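# Wind a cable around a hand-held reel's hub

## Task

With one gripper holding the reel, pin the cable close to one of its ends beneath a finger of that same gripper, then wrap the cable around the reel's hub for more than one complete turn, keeping it within roughly one cable thickness of the hub along almost the entire turn. Any cable doubling back in the opposite direction between the flanges is subtracted from the turn. Declare completion only while that gripper keeps the reel steady and lifted above the table, with the other arm's moving parts not touching the reel or cable and that arm not pressing hard against the holding arm.

## Robot and tools

Robot: two arms, left_arm and right_arm, in a physics simulator. Calibrated base poses in the scene frame: left_arm at (+0.007, +0.353, 0) m with quat_wxyz (+1.000, 0, 0, +0.004); right_arm at (-0.037, -0.290, 0) m with quat_wxyz (+1.000, 0, 0, -0.005). A two-camera stand is fixed to the floor behind them. Cameras: cam_high, cam_low, cam_left_wrist, cam_right_wrist, each 672x504.

Scene frame: origin at table-top height, halfway between the nominal bases; +x points out over the table, +z up, left_arm lies toward +y. Arm names do not match left/right in the images. Each gripper's fingers point along its own +z and open and close along its own y. Reported hand positions and orientations are in the scene frame and may be a few centimetres off, more at long reach. end_effector_position is the spot between the finger pads, about 1 cm short of the tips.

execute_actions(actions, cameras): actions is a list of actions; each action is a table of up to 15 rows, one row per 1/30 s step; if shorter, its last row is held until 15 steps pass. Every row has 14 numbers in [-1, 1]: left_arm dx, dy, dz, rx, ry, rz, opening, then the same seven for right_arm, even if only one arm moves. The six pose numbers are an offset, not a pose: measured from that arm's Hand target as it was when the action began, along that Hand target's own axes. Rows within one action do not add up; separate actions and calls do, so sending the same offset again moves further. Scale: 1.0 equals 0.6 m for dx, dy, dz and 180 degrees for rotation; rx, ry, rz form one rotation vector. opening is absolute: +1 fully open (0.094 m), -1 closed. Images return only for an empty actions list or when cameras names them (["all"] for all).

move(target, speed, blend, opening_speed, grip_force, blocking, cameras): target is one 14-number row laid out as above, or a list of up to 15 such rows; every row is an offset from the same starting Hand targets, not from the previous row. Grippers travel straight lines, taking the shorter rotation. speed is each path's top speed in m/s, 0.002 to 2.9 (default 0.25), rotation capped at twice that in rad/s; one value or one per target. blend, in metres, rounds corners of a list; 0 stops at each point. opening_speed is in units of the -1..+1 scale per second, at least 0.2. grip_force is a per-pad force cap in newtons, 10 to 50, one value or one per arm; it persists, and lower values close slowly. blocking=false returns after about 0.5 s while the move continues. Whole move capped at 10 s. The move: line reports the ending (done, off_target, moving, held, fault); limits=paced means a command was clipped, limits=held means steps were withheld. Paths ignore obstacles and the other arm.

wait(seconds 0 to 10) lets time run with last commands held. stop brakes a running move. zoom_image(camera, region [x0, y0, x1, y1] in pixels, at most 504 by 504) enlarges part of the latest image. finished_scene(scene, 1 or 2) ends the scene irreversibly.

Results: Hand target is the last commanded pose after clipping; next offsets start there. The gripper often stops short of it; an all-zero action or move asks for it again, and if still short, send the gap as an offset. An arm blocked by contact keeps pushing until commanded back past its gripper. Tool commands shows present opening commands; a 0 opening is a real command, so resend the current one to keep a gripper unchanged. grip_measured is the finger opening on the command scale (reads slightly wide when empty, narrower than a squeezed part); the last Joint positions value per arm is opening in metres. Joint velocities may read within noise. Joint torques are total drive output including gravity; values 1 to 3 wrap at ±28 N m. Joint ranges (rad): waist -2.618 to 3.054, shoulder 0 to 3.142, elbow 0 to 3.142 (straight at 2.901), wrist pitch -1.571 to 1.571, wrist yaw -1.571 to 1.571, wrist roll -2.094 to 2.094. Orientation commands are limited each step to 40 degrees from the measured one.

Cautions: never let anything fall or rest off the table. Keep the arms, grippers and wrist cameras from striking or squeezing each other; the clearance check does not protect grippers or cameras, and even a moderate collision can fail the scene. Wrist camera cables count as the arm. Faster motion and targets set deeper past contact hit and press harder. Close slowly on things that deform. Avoid routes near an arm's own base, which can flip its shoulder. Holding loads, stretching out or pushing at unreachable poses heats motors: MOTOR HOT appears at 75 °C, and at 90 °C the arm folds and stops for the rest of the scene. Time spent thinking also runs the clock, and loose objects may occasionally be nudged.

Each tool is called after ">>>" as name(argument=value, ...), one argument or row to a line, values as JSON.

## Session

>>> execute_actions(
  actions=[],
)

Scene clock: 0.00 s.
left_arm: end_effector_position=(+0.4077, +0.3616, +0.1177) grip_measured=+1.000 end_effector_quat_wxyz=(+0.632, -0.051, +0.771, +0.057) | right_arm: end_effector_position=(+0.3509, -0.3326, +0.0992) grip_measured=+1.000 end_effector_quat_wxyz=(+0.574, +0.118, +0.801, -0.119)
Joint positions: left_arm=[-0.096 1.597 0.332 1.063 -0.24 -0.025 0.094] | right_arm=[0.075 1.539 0.362 0.833 0.393 0.079 0.094]
Joint velocities: within noise
Joint torques (N m): no reading
Heat: left arm: 32 °C; right arm: 34 °C.
Hand target: left_arm +0.4108, +0.3615, +0.1282; +0.644, -0.053, +0.761, +0.055 | right_arm +0.3512, -0.3329, +0.1000; +0.574, +0.118, +0.802, -0.120
Tool commands: left_gripper/opening=+1.0 right_gripper/opening=+1.0

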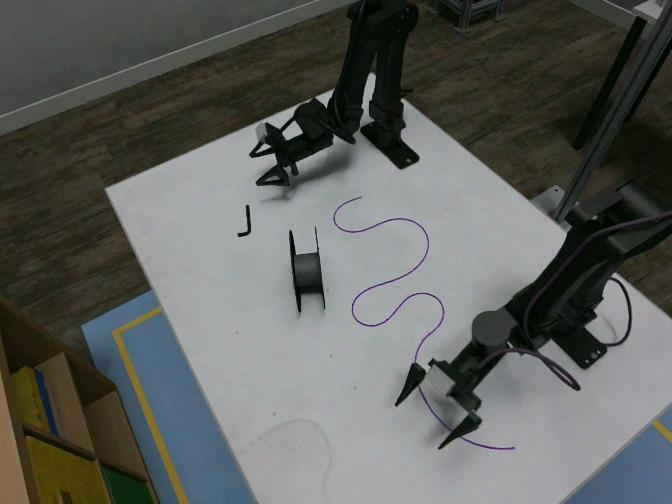

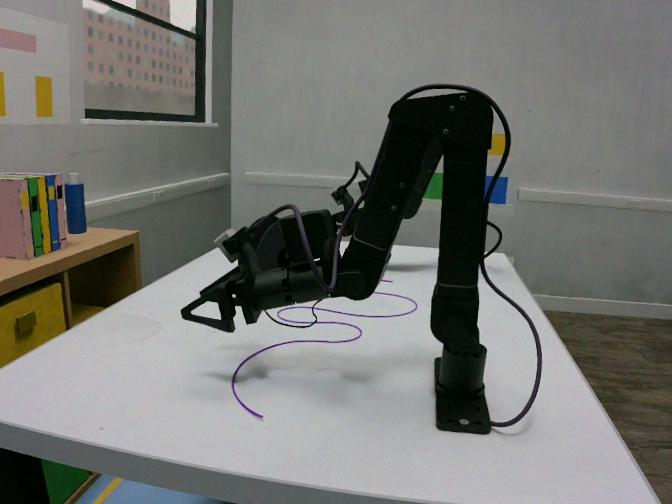

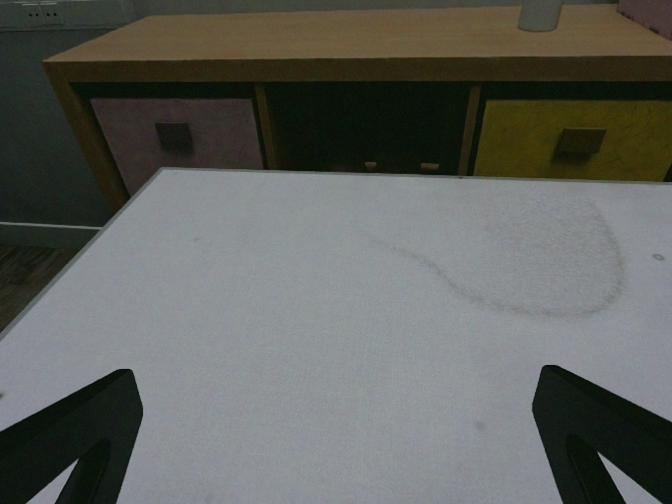

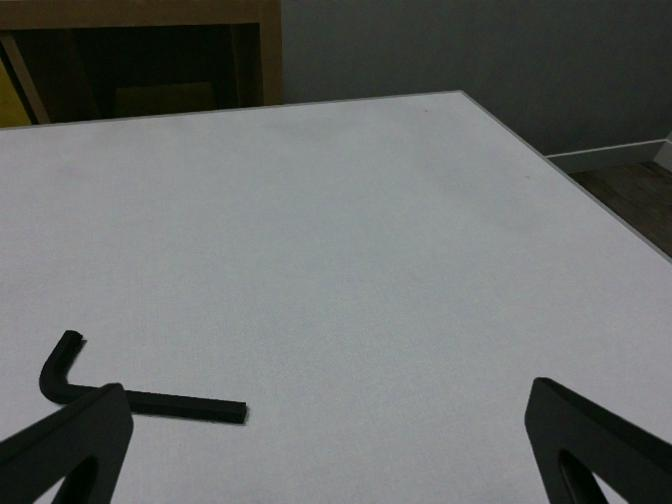

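>>> zoom_image(
  camera="cam_high",
  region=[220, 180, 400, 330],
)

>>> zoom_image(
  camera="cam_high",
  region=[320, 180, 540, 460],
)

>>> zoom_image(
  camera="cam_low",
  region=[180, 180, 440, 430],
)

Scaled by 2.800.

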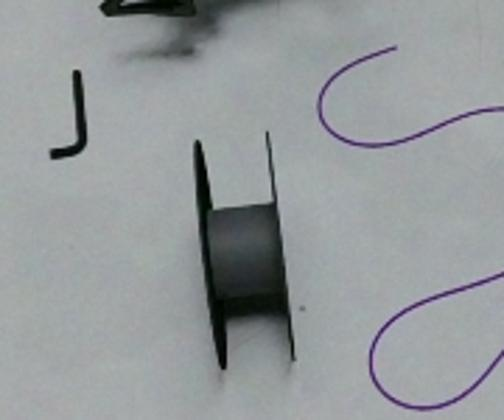

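Scaled by 1.800.

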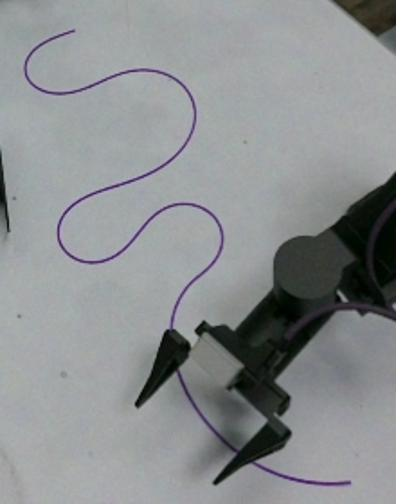

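Scaled by 1.938.

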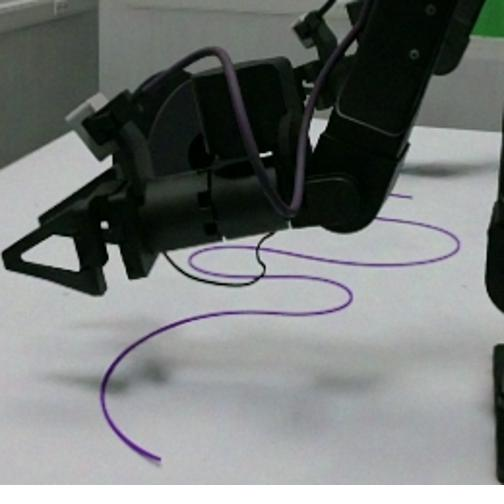

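>>> move(
  target=[0,0,0,0,0,0,1,-0.21,0.327,-0.381,-0.102,0.1165,-0.036,1],
  cameras=["all"],
)

Scene clock: 85.80 s.
left_arm: end_effector_position=(+0.4077, +0.3616, +0.1177) grip_measured=+1.000 end_effector_quat_wxyz=(+0.632, -0.051, +0.771, +0.057) | right_arm: end_effector_position=(+0.2492, -0.0801, +0.2768) grip_measured=+1.000 end_effector_quat_wxyz=(+0.424, -0.007, +0.906, +0.004)
Joint positions: left_arm=[-0.096 1.597 0.332 1.063 -0.24 -0.025 0.094] | right_arm=[0.959 1.387 1.435 -0.999 0.664 0.714 0.094]
Joint torques (N m): left_arm=[0.05 -5.97 4.45 1.43 -0.01 0.01] | right_arm=[-0.02 -4.37 9.24 1.3 0.42 0.15]
Heat: left arm: 43 °C; right arm: 39 °C.
Hand target: left_arm +0.4108, +0.3615, +0.1282; +0.644, -0.053, +0.761, +0.055 | right_arm +0.2512, -0.0794, +0.2798; +0.423, +0.000, +0.906, +0.000
Off the commanded pose: left_arm 0.011 m, 2 deg | right_arm 0.004 m, 1 deg.
move: off_target (left_arm)

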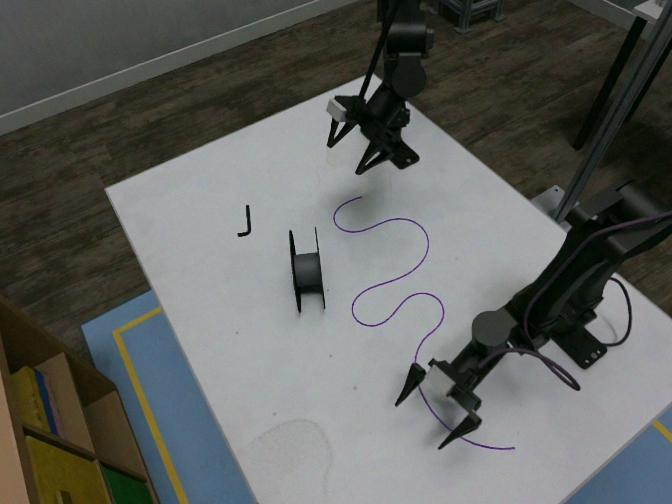

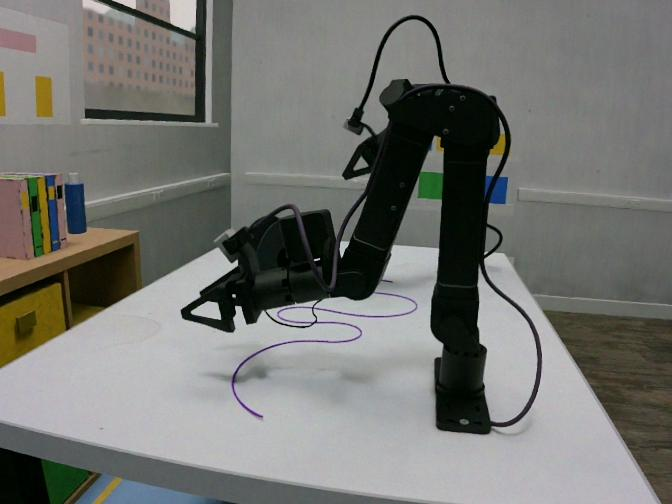

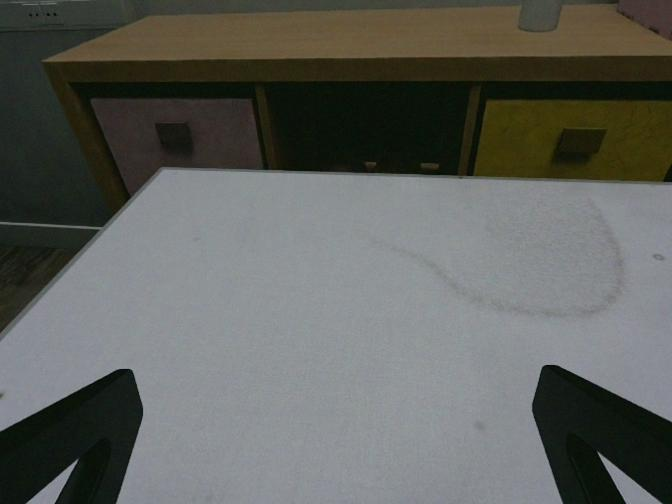

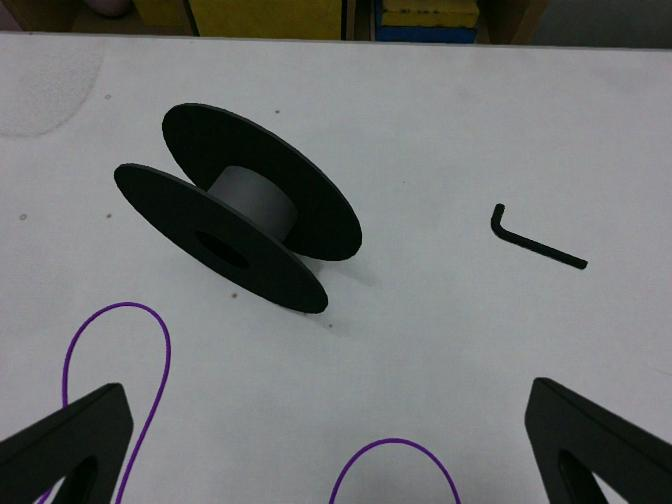

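>>> move(
  target=[0,0,0,0,0,0,1,0,0.1667,0,0,0,0,1],
  cameras=["cam_right_wrist"],
)

>>> move(
  target=[0,0,0,0,0,0,1,0,0,0.1667,0,0,0,1],
  cameras=["cam_right_wrist"],
)

Scene clock: 102.57 s.
left_arm: end_effector_position=(+0.4077, +0.3616, +0.1177) grip_measured=+1.000 end_effector_quat_wxyz=(+0.632, -0.051, +0.771, +0.057) | right_arm: end_effector_position=(+0.2472, +0.0214, +0.2812) grip_measured=+1.000 end_effector_quat_wxyz=(+0.419, -0.007, +0.908, +0.015)
Joint positions: left_arm=[-0.096 1.597 0.332 1.063 -0.24 -0.025 0.094] | right_arm=[1.13 1.744 1.831 -1.15 0.734 0.906 0.094]
Joint torques (N m): left_arm=[0.06 -5.98 4.46 1.43 -0.01 0.01] | right_arm=[-0.12 -7.12 8.61 1.11 0.7 0.1]
Heat: left arm: 44 °C; right arm: 37 °C.
Hand target: left_arm +0.4108, +0.3615, +0.1282; +0.644, -0.053, +0.761, +0.055 | right_arm +0.2512, +0.0206, +0.2801; +0.423, +0.001, +0.906, +0.001
Off the commanded pose: left_arm 0.011 m, 2 deg | right_arm 0.004 m, 2 deg.
move: off_target (left_arm)
Images, in order (width x height): cam_right_wrist 672x504.

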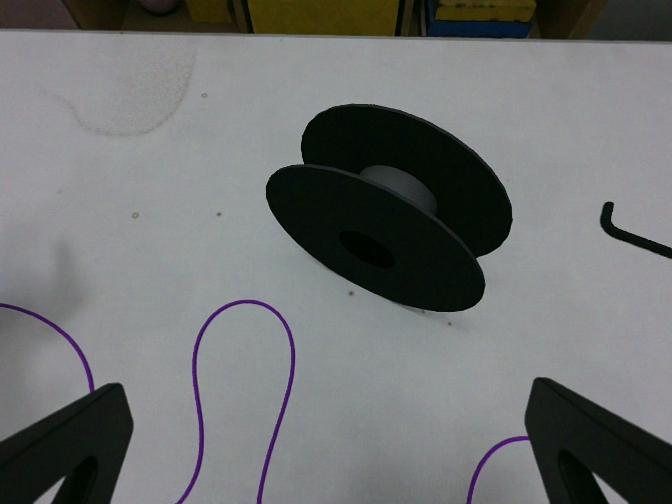

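Scene clock: 103.87 s.
left_arm: end_effector_position=(+0.4077, +0.3616, +0.1177) grip_measured=+1.000 end_effector_quat_wxyz=(+0.632, -0.051, +0.771, +0.057) | right_arm: end_effector_position=(+0.3255, +0.0177, +0.2252) grip_measured=+1.000 end_effector_quat_wxyz=(+0.423, +0.005, +0.906, +0.008)
Joint positions: left_arm=[-0.096 1.597 0.332 1.063 -0.24 -0.025 0.094] | right_arm=[0.946 1.825 1.68 -0.799 0.658 0.727 0.094]
Joint torques (N m): left_arm=[0.05 -5.98 4.45 1.43 -0.01 0.01] | right_arm=[0.2 -8.79 6.31 1.76 0.43 -0.05]
Heat: left arm: 44 °C; right arm: 37 °C.
Hand target: left_arm +0.4108, +0.3615, +0.1282; +0.644, -0.053, +0.761, +0.055 | right_arm +0.3279, +0.0206, +0.2158; +0.423, +0.001, +0.906, +0.000
Off the commanded pose: left_arm 0.011 m, 2 deg | right_arm 0.010 m, 1 deg.
move: off_target (left_arm)
Images, in order (width x height): cam_right_wrist 672x504.

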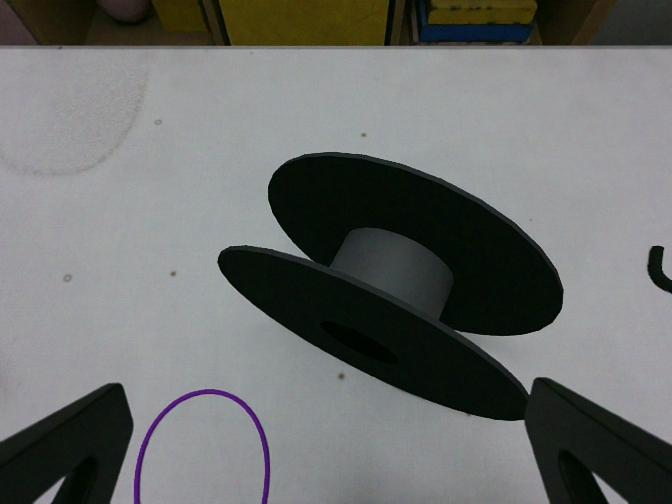

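>>> move(
  target=[0,0,0,0,0,0,1,-0.264,-0.05,-0.113,0,0.278,0,1],
  cameras=["all"],
)

Scene clock: 155.60 s.
left_arm: end_effector_position=(+0.4077, +0.3616, +0.1177) grip_measured=+1.000 end_effector_quat_wxyz=(+0.632, -0.051, +0.771, +0.057) | right_arm: end_effector_position=(+0.3835, -0.0036, +0.3508) grip_measured=+1.000 end_effector_quat_wxyz=(+0.318, -0.005, +0.925, +0.207)
Joint positions: left_arm=[-0.096 1.597 0.332 1.063 -0.24 -0.025 0.094] | right_arm=[0.61 2.197 2.852 -1.448 0.011 0.583 0.094]
Joint torques (N m): left_arm=[0.05 -5.98 4.46 1.43 -0.01 0.01] | right_arm=[-0.4 -15.09 6.2 2.03 -0.04 0.04]
Heat: left arm: 46 °C; right arm: 38 °C.
Hand target: left_arm +0.4108, +0.3615, +0.1282; +0.644, -0.053, +0.761, +0.055 | right_arm +0.3778, -0.0096, +0.3806; +0.033, +0.000, +0.999, +0.022
Off the commanded pose: left_arm 0.011 m, 2 deg | right_arm 0.031 m, 45 deg; orientation clipped.
elbow stopped short (right arm): the move would have taken joint 3 (elbow) straighter than the controller allows.
move: off_target (left_arm, right_arm); limits=paced

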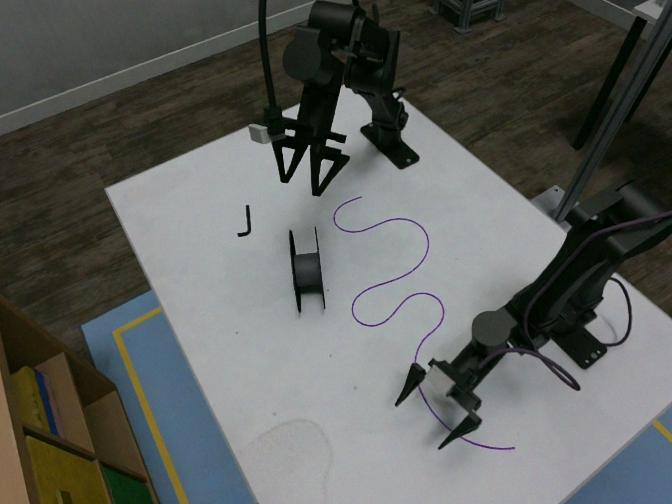

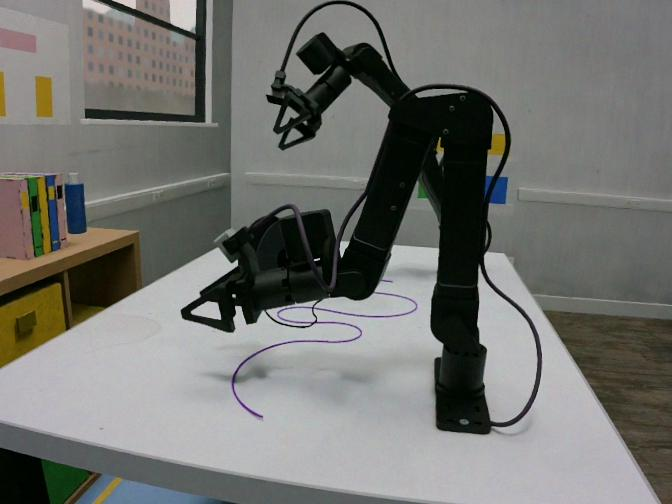

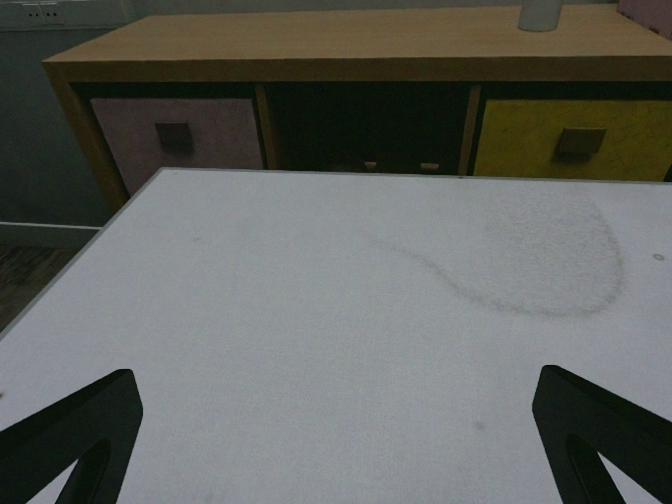

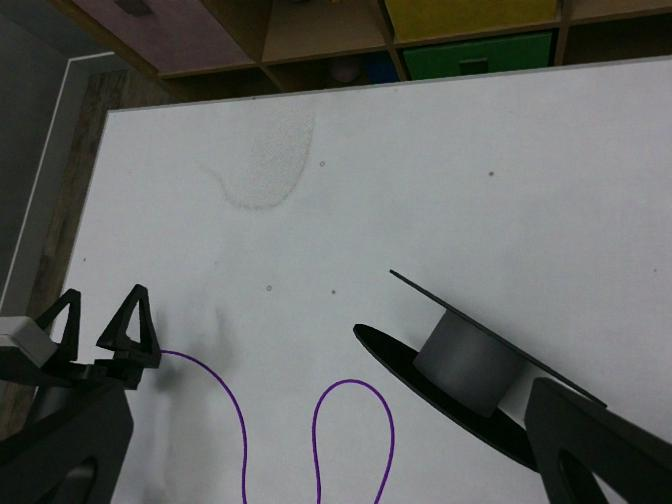

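>>> move(
  target=[-0.207,0.141,-0.288,0.0448,0.252,0.0222,1,0.31,-0.4925,0.177,0.013,-0.257,-0.006,1],
  cameras=["cam_high","cam_left_wrist"],
)

Scene clock: 298.23 s.
left_arm: end_effector_position=(+0.2468, +0.4201, +0.2692) grip_measured=+1.000 end_effector_quat_wxyz=(+0.288, -0.007, +0.958, +0.000) | right_arm: end_effector_position=(+0.1989, -0.3004, +0.2509) grip_measured=+1.000 end_effector_quat_wxyz=(+0.419, +0.005, +0.908, -0.001)
Joint positions: left_arm=[0.426 1.101 1.384 -1.313 0.23 0.355 0.094] | right_arm=[-0.099 0.729 0.981 -0.96 -0.078 -0.062 0.094]
Joint torques (N m): left_arm=[0.53 -1.2 7.82 0.64 0.33 0.11] | right_arm=[-0.54 -0.47 5.42 2.21 -0.17 -0.08]
Heat: left arm: 49 °C; right arm: 41 °C.
Hand target: left_arm +0.2499, +0.4200, +0.2804; +0.301, +0.000, +0.954, +0.000 | right_arm +0.1997, -0.3000, +0.2493; +0.423, +0.000, +0.906, +0.000
Off the commanded pose: left_arm 0.012 m, 2 deg | right_arm 0.002 m, 1 deg.
move: off_target (left_arm)
Images, in order (width x height): cam_high 672x504, cam_left_wrist 672x504.

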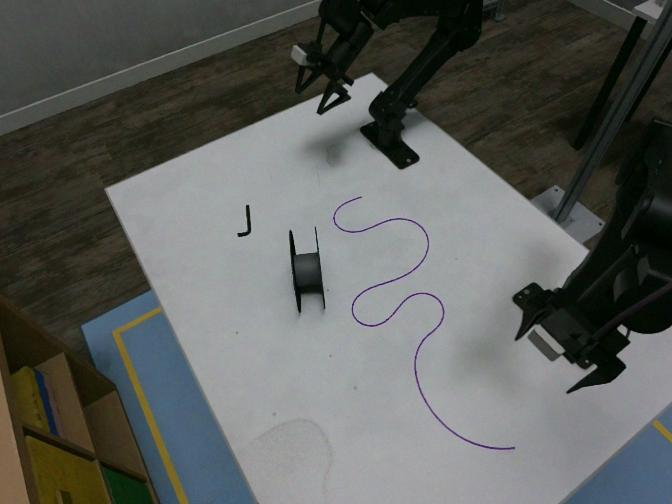

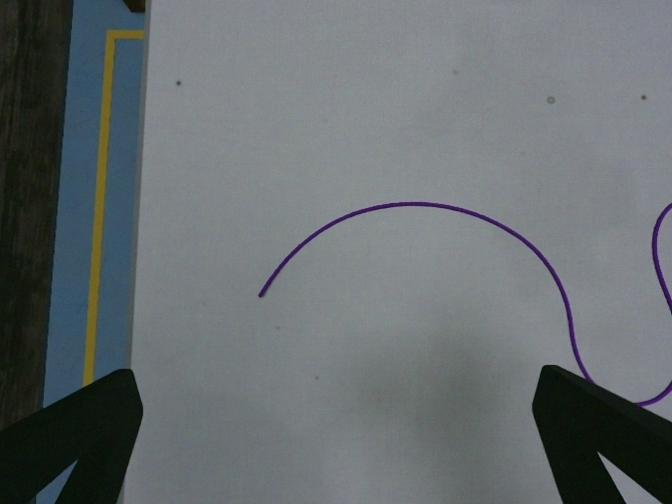

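>>> move(
  target=[-0.0217,0.0167,0.341,0.2315,0.0655,0.4444,1,0,0,0,0,0,0,1],
  cameras=["all"],
)

Scene clock: 331.40 s.
left_arm: end_effector_position=(+0.3750, +0.4312, +0.1195) grip_measured=+1.000 end_effector_quat_wxyz=(+0.122, +0.691, +0.702, -0.117) | right_arm: end_effector_position=(+0.1989, -0.3002, +0.2510) grip_measured=+1.000 end_effector_quat_wxyz=(+0.419, +0.005, +0.908, +0.000)
Joint positions: left_arm=[0.351 2.075 1.872 -1.482 0.322 1.932 0.094] | right_arm=[-0.099 0.729 0.981 -0.96 -0.079 -0.063 0.094]
Joint torques (N m): left_arm=[-0.25 -8.51 7.5 -0.53 0.27 0.15] | right_arm=[-0.54 -0.46 5.44 2.22 -0.18 -0.11]
Heat: left arm: 45 °C; right arm: 44 °C.
Hand target: left_arm +0.3781, +0.4300, +0.1204; +0.123, +0.696, +0.697, -0.123 | right_arm +0.1997, -0.3000, +0.2493; +0.423, +0.000, +0.906, +0.000
Off the commanded pose: left_arm 0.003 m, 1 deg | right_arm 0.002 m, 1 deg.
move: done

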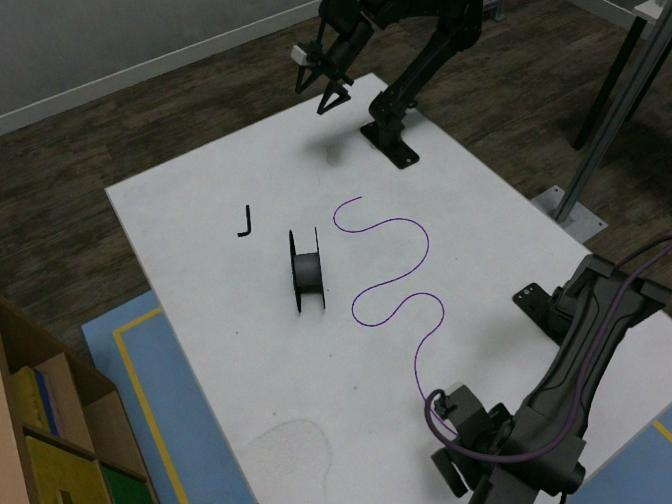

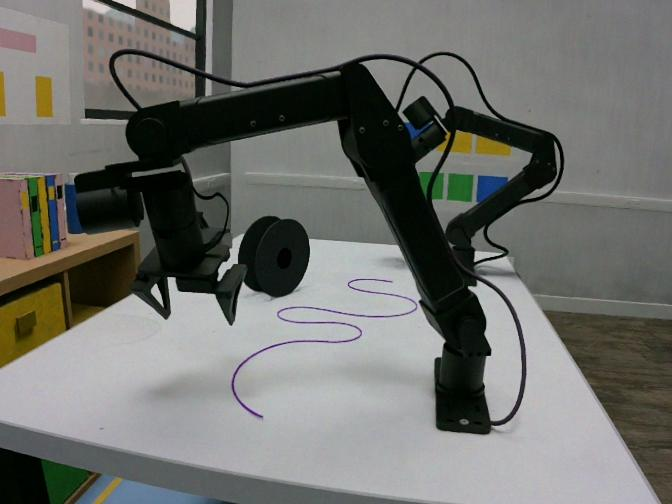

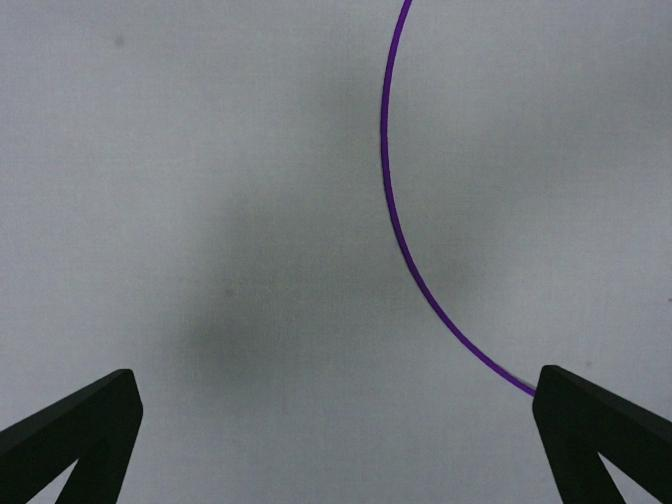

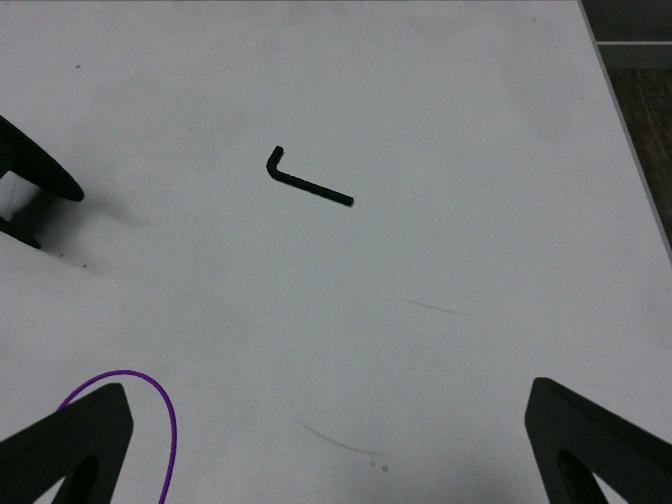

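>>> move(
  target=[-0.0587,-0.04,0.136,0,0,0,0.2,0,0,0,0,0,0,1],
  cameras=["cam_low","cam_left_wrist"],
)

Scene clock: 354.40 s.
left_arm: end_effector_position=(+0.3520, +0.3706, +0.0423) grip_measured=+0.202 end_effector_quat_wxyz=(+0.105, +0.698, +0.695, -0.136) | right_arm: end_effector_position=(+0.1989, -0.3002, +0.2510) grip_measured=+1.000 end_effector_quat_wxyz=(+0.419, +0.005, +0.908, +0.000)
Joint positions: left_arm=[0.207 2.001 1.45 -1.142 0.324 1.81 0.056] | right_arm=[-0.099 0.729 0.981 -0.96 -0.079 -0.063 0.094]
Joint torques (N m): left_arm=[0.29 -13.75 3.34 -0.3 0.41 -0.03] | right_arm=[-0.53 -0.47 5.45 2.2 -0.17 -0.1]
Heat: left arm: 42 °C; right arm: 45 °C.
Hand target: left_arm +0.3542, +0.3691, +0.0558; +0.123, +0.696, +0.697, -0.122 | right_arm +0.1997, -0.3000, +0.2493; +0.423, +0.000, +0.906, +0.000
Off the commanded pose: left_arm 0.014 m, 3 deg | right_arm 0.002 m, 1 deg.
move: off_target (left_arm)
Images, in order (width x height): cam_low 672x504, cam_left_wrist 672x504.

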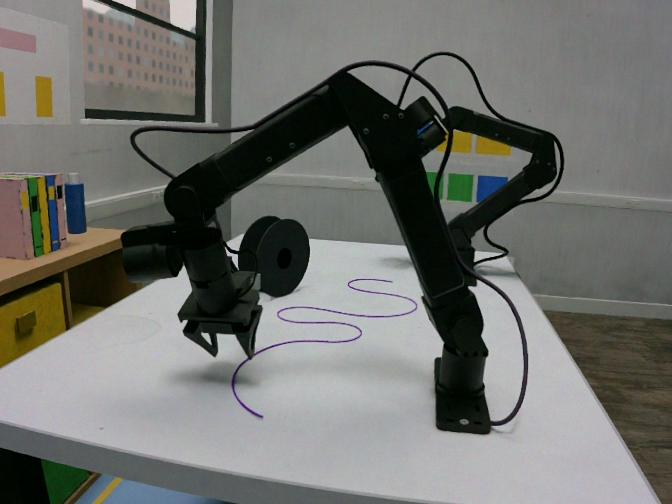

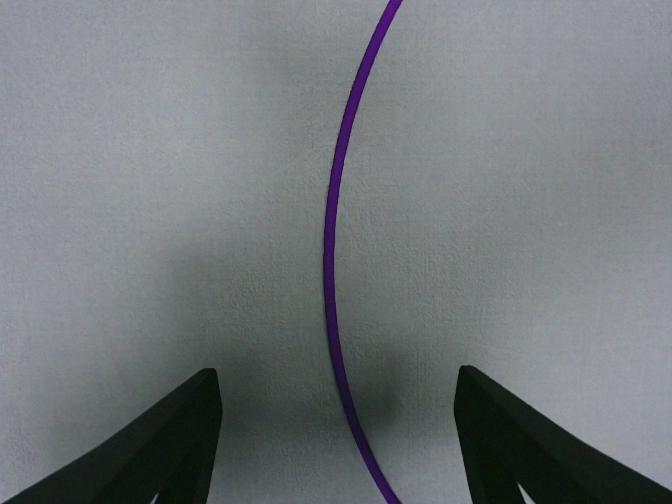

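>>> move(
  target=[0,0,0.05,0,0,0,0.2,0,0,0,0,0,0,1],
  speed=0.08,
  cameras=["cam_low","cam_left_wrist"],
)

>>> zoom_image(
  camera="cam_low",
  region=[150, 250, 330, 430],
)

Scene clock: 362.87 s.
left_arm: end_effector_position=(+0.3526, +0.3631, +0.0214) grip_measured=+0.202 end_effector_quat_wxyz=(+0.110, +0.698, +0.697, -0.126) | right_arm: end_effector_position=(+0.1989, -0.3002, +0.2510) grip_measured=+1.000 end_effector_quat_wxyz=(+0.419, +0.005, +0.908, +0.000)
Joint positions: left_arm=[0.185 2.001 1.366 -1.026 0.324 1.779 0.056] | right_arm=[-0.099 0.729 0.981 -0.96 -0.079 -0.063 0.094]
Joint torques (N m): left_arm=[-0.27 -11.4 3.44 -0.25 0.44 -0.08] | right_arm=[-0.54 -0.5 5.45 2.21 -0.18 -0.11]
Heat: left arm: 41 °C; right arm: 45 °C.
Hand target: left_arm +0.3542, +0.3588, +0.0276; +0.123, +0.696, +0.697, -0.123 | right_arm +0.1997, -0.3000, +0.2493; +0.423, +0.000, +0.906, +0.000
Off the commanded pose: left_arm 0.008 m, 2 deg | right_arm 0.002 m, 1 deg.
move: done
Images, in order (width x height): cam_low 672x504, cam_left_wrist 672x504.

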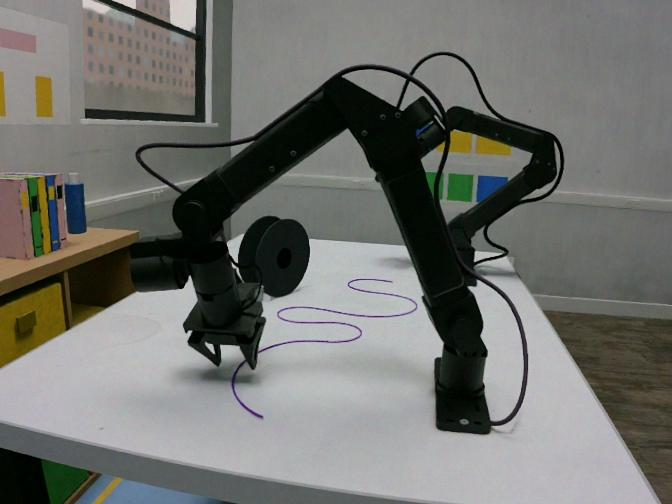

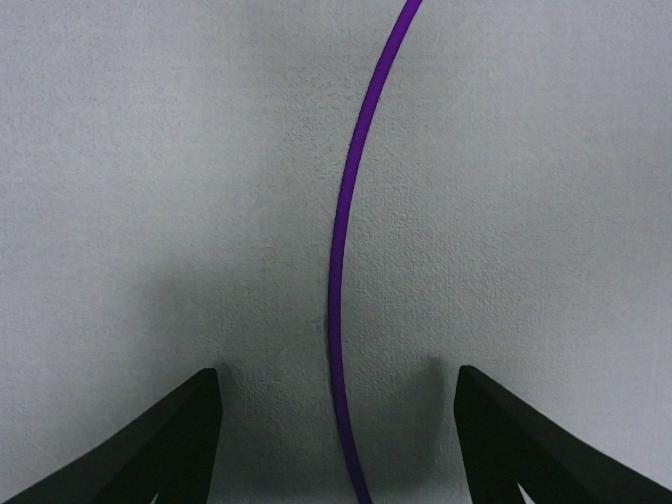

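Scaled by 2.800.

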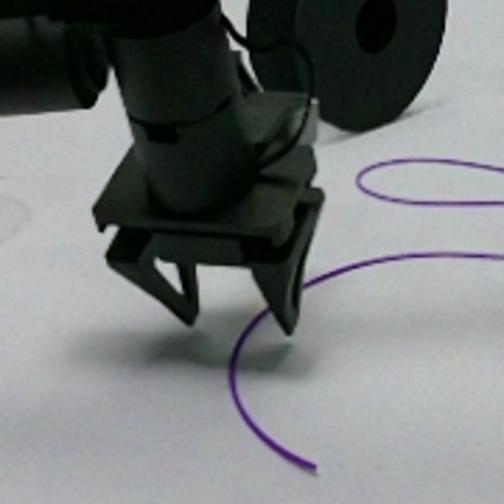

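>>> move(
  target=[0,0,0.0175,0,0,0,0.2,0,0,0,0,0,0,1],
  speed=0.05,
  cameras=["cam_low","cam_left_wrist"],
)

>>> zoom_image(
  camera="cam_low",
  region=[150, 250, 330, 430],
)

Scene clock: 369.97 s.
left_arm: end_effector_position=(+0.3536, +0.3611, +0.0152) grip_measured=+0.202 end_effector_quat_wxyz=(+0.113, +0.697, +0.697, -0.121) | right_arm: end_effector_position=(+0.1989, -0.3002, +0.2510) grip_measured=+1.000 end_effector_quat_wxyz=(+0.419, +0.005, +0.908, +0.000)
Joint positions: left_arm=[0.178 2.001 1.34 -0.985 0.324 1.769 0.056] | right_arm=[-0.099 0.729 0.981 -0.96 -0.079 -0.063 0.094]
Joint torques (N m): left_arm=[-0.57 -10.32 3.38 -0.19 0.45 -0.07] | right_arm=[-0.53 -0.47 5.45 2.21 -0.18 -0.11]
Heat: left arm: 40 °C; right arm: 45 °C.
Hand target: left_arm +0.3543, +0.3552, +0.0177; +0.123, +0.696, +0.697, -0.122 | right_arm +0.1997, -0.3000, +0.2493; +0.423, +0.000, +0.906, +0.000
Off the commanded pose: left_arm 0.006 m, 1 deg | right_arm 0.002 m, 1 deg.
move: done
Images, in order (width x height): cam_low 672x504, cam_left_wrist 672x504.

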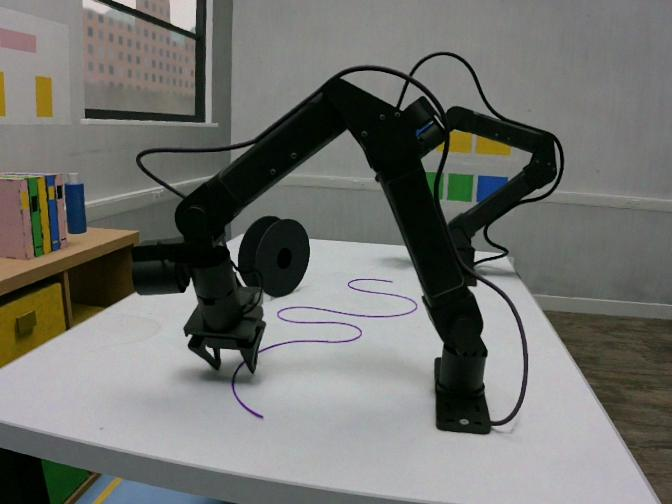

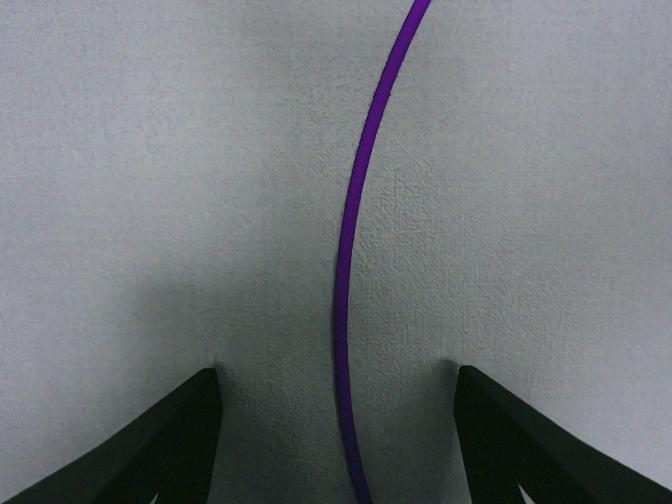

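Scaled by 2.800.

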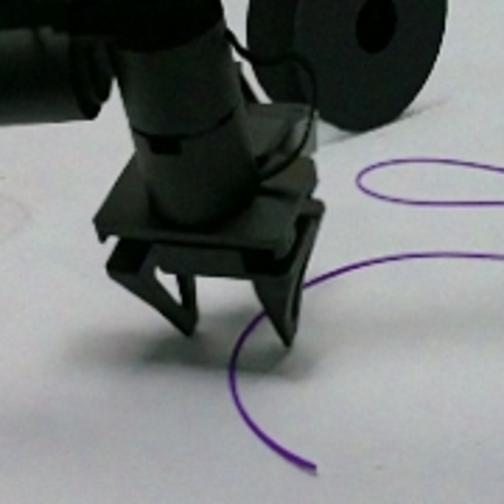

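>>> move(
  target=[0,0,0.012,0,0,0,0.2,0,0,0,0,0,0,1],
  speed=0.04,
  cameras=["cam_low","cam_left_wrist"],
)

>>> zoom_image(
  camera="cam_low",
  region=[150, 250, 330, 430],
)

Scene clock: 375.30 s.
left_arm: end_effector_position=(+0.3544, +0.3598, +0.0140) grip_measured=+0.202 end_effector_quat_wxyz=(+0.114, +0.697, +0.698, -0.119) | right_arm: end_effector_position=(+0.1989, -0.3002, +0.2510) grip_measured=+1.000 end_effector_quat_wxyz=(+0.419, +0.005, +0.908, +0.000)
Joint positions: left_arm=[0.175 2.001 1.335 -0.975 0.325 1.763 0.056] | right_arm=[-0.099 0.729 0.981 -0.96 -0.079 -0.063 0.094]
Joint torques (N m): left_arm=[-0.88 -9.61 2.45 -0.02 0.44 -0.03] | right_arm=[-0.53 -0.49 5.46 2.21 -0.17 -0.1]
Heat: left arm: 40 °C; right arm: 45 °C.
Hand target: left_arm +0.3542, +0.3526, +0.0109; +0.123, +0.696, +0.697, -0.123 | right_arm +0.1997, -0.3000, +0.2493; +0.423, +0.000, +0.906, +0.000
Off the commanded pose: left_arm 0.008 m, 1 deg | right_arm 0.002 m, 1 deg.
move: done
Images, in order (width x height): cam_low 672x504, cam_left_wrist 672x504.

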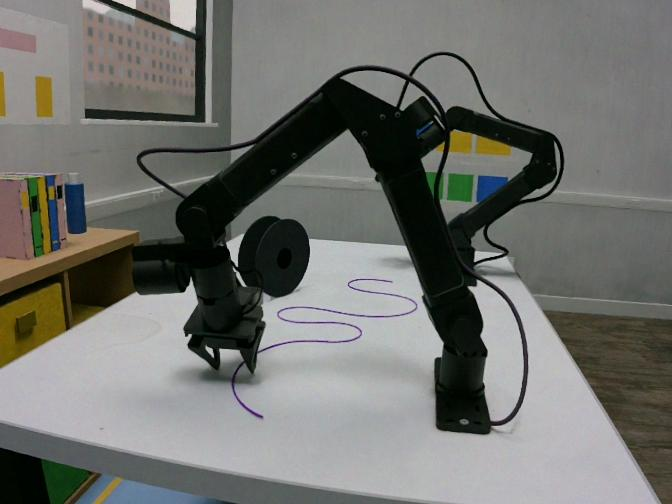

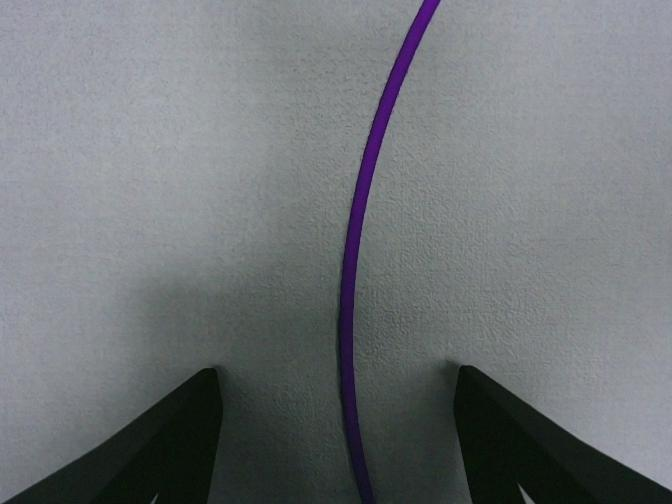

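Scaled by 2.800.

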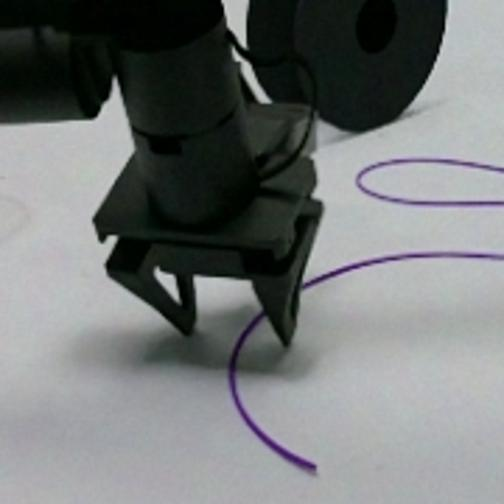

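>>> move(
  target=[0,0,-0.007,0,0,0,-1,0,0,0,0,0,0,1],
  speed=0.04,
  opening_speed=1,
  grip_force=[30,50],
  cameras=["cam_low","cam_left_wrist"],
)

>>> zoom_image(
  camera="cam_low",
  region=[150, 250, 330, 430],
)

Scene clock: 389.30 s.
left_arm: end_effector_position=(+0.3585, +0.3597, +0.0141) grip_measured=-0.937 end_effector_quat_wxyz=(+0.121, +0.697, +0.697, -0.114) | right_arm: end_effector_position=(+0.1989, -0.3002, +0.2510) grip_measured=+1.000 end_effector_quat_wxyz=(+0.419, +0.005, +0.908, +0.000)
Joint positions: left_arm=[0.175 2.001 1.335 -0.959 0.33 1.763 0.003] | right_arm=[-0.099 0.729 0.981 -0.96 -0.079 -0.063 0.094]
Joint torques (N m): left_arm=[-0.54 -10.07 3.22 -0.29 0.38 -0.04] | right_arm=[-0.53 -0.5 5.45 2.22 -0.18 -0.11]
Heat: left arm: 39 °C; right arm: 45 °C.
Hand target: left_arm +0.3542, +0.3541, +0.0149; +0.123, +0.696, +0.697, -0.123 | right_arm +0.1997, -0.3000, +0.2493; +0.423, +0.000, +0.906, +0.000
Off the commanded pose: left_arm 0.007 m, 1 deg | right_arm 0.002 m, 1 deg.
grip_force (N): 30, 50
move: done
Images, in order (width x height): cam_low 672x504, cam_left_wrist 672x504.

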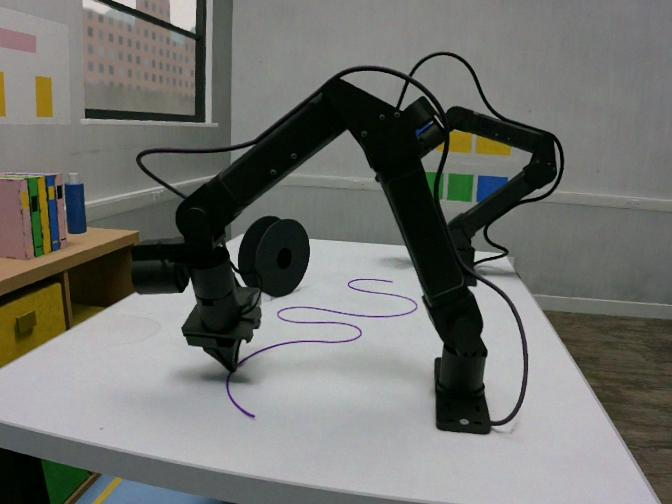

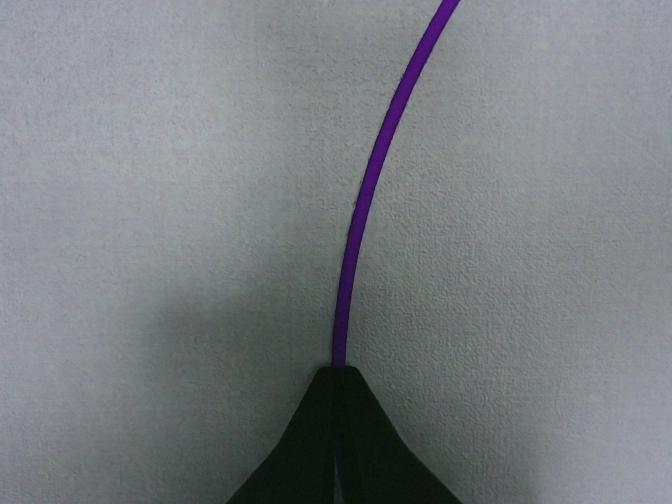

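Scaled by 2.800.

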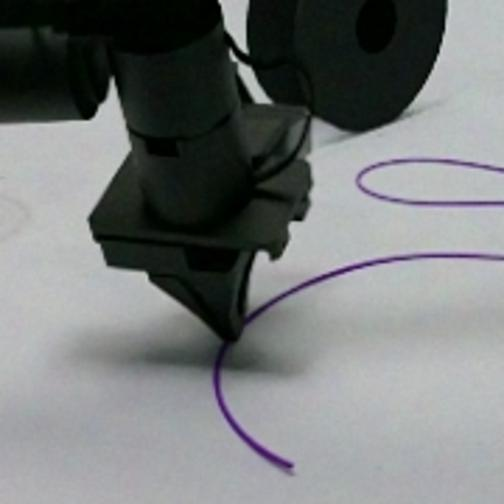

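>>> move(
  target=[-0.2785,0.01,-0.404,-0.1277,-0.2985,-0.117,-1,0,0,0,0,0,0,1],
  speed=0.2,
  cameras=["all"],
)

Scene clock: 408.33 s.
left_arm: end_effector_position=(+0.3681, +0.2860, +0.2869) grip_measured=-0.939 end_effector_quat_wxyz=(+0.513, +0.385, +0.703, -0.306) | right_arm: end_effector_position=(+0.1989, -0.3002, +0.2510) grip_measured=+1.000 end_effector_quat_wxyz=(+0.419, +0.005, +0.908, +0.000)
Joint positions: left_arm=[0.279 1.454 1.262 -0.697 1.194 0.817 0.003] | right_arm=[-0.099 0.729 0.981 -0.96 -0.079 -0.063 0.094]
Joint torques (N m): left_arm=[-0.49 -9.17 4.64 0.83 0.73 -0.06] | right_arm=[-0.55 -0.49 5.44 2.21 -0.17 -0.11]
Heat: left arm: 39 °C; right arm: 46 °C.
Hand target: left_arm +0.3602, +0.2801, +0.2998; +0.528, +0.396, +0.687, -0.304 | right_arm +0.1997, -0.3000, +0.2493; +0.423, +0.000, +0.906, +0.000
Off the commanded pose: left_arm 0.016 m, 3 deg | right_arm 0.002 m, 1 deg.
grip_force (N): 30, 50
move: off_target (left_arm)

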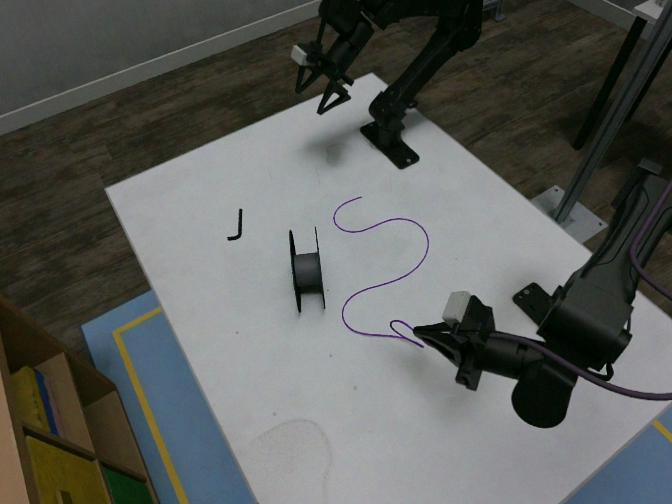

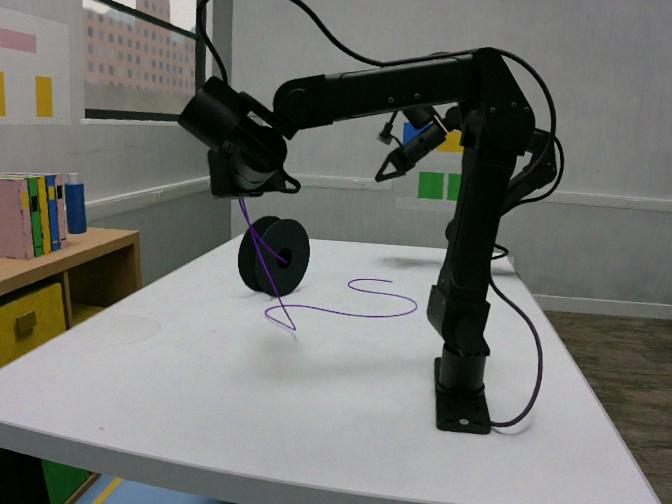

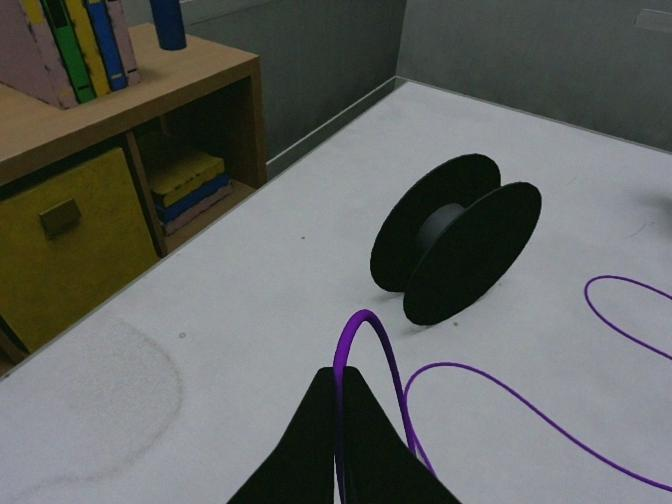

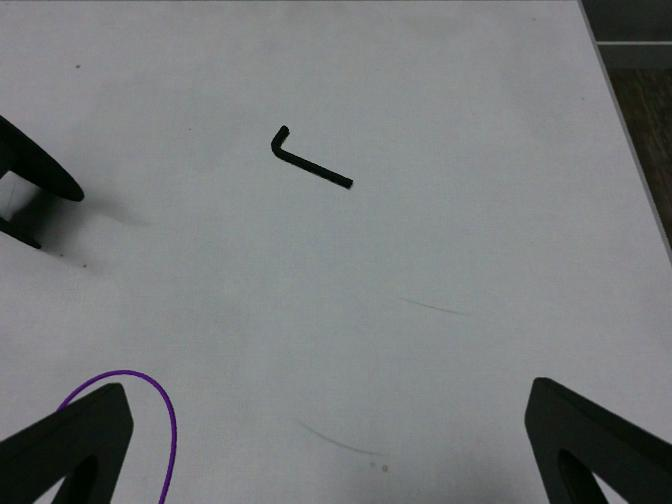

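>>> zoom_image(
  camera="cam_low",
  region=[180, 170, 340, 340],
)

>>> zoom_image(
  camera="cam_left_wrist",
  region=[200, 130, 560, 504],
)

>>> zoom_image(
  camera="cam_high",
  region=[260, 210, 480, 400],
)

Scaled by 2.965.

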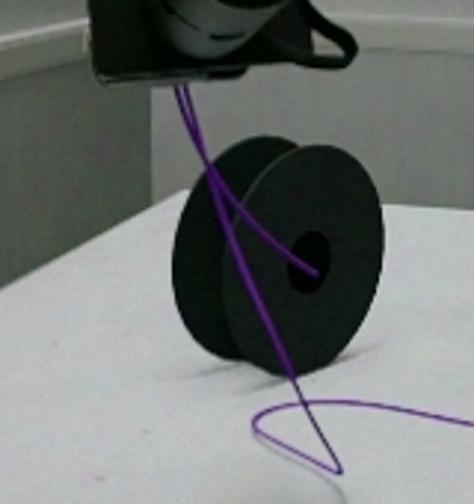

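Scaled by 1.348.

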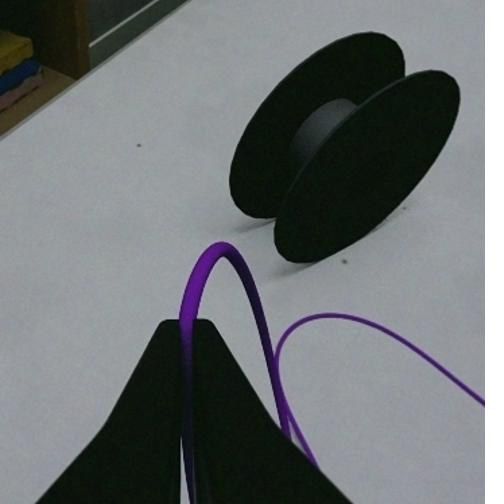

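Scaled by 2.291.

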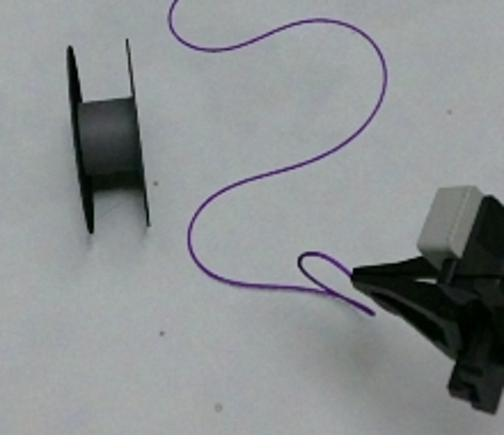

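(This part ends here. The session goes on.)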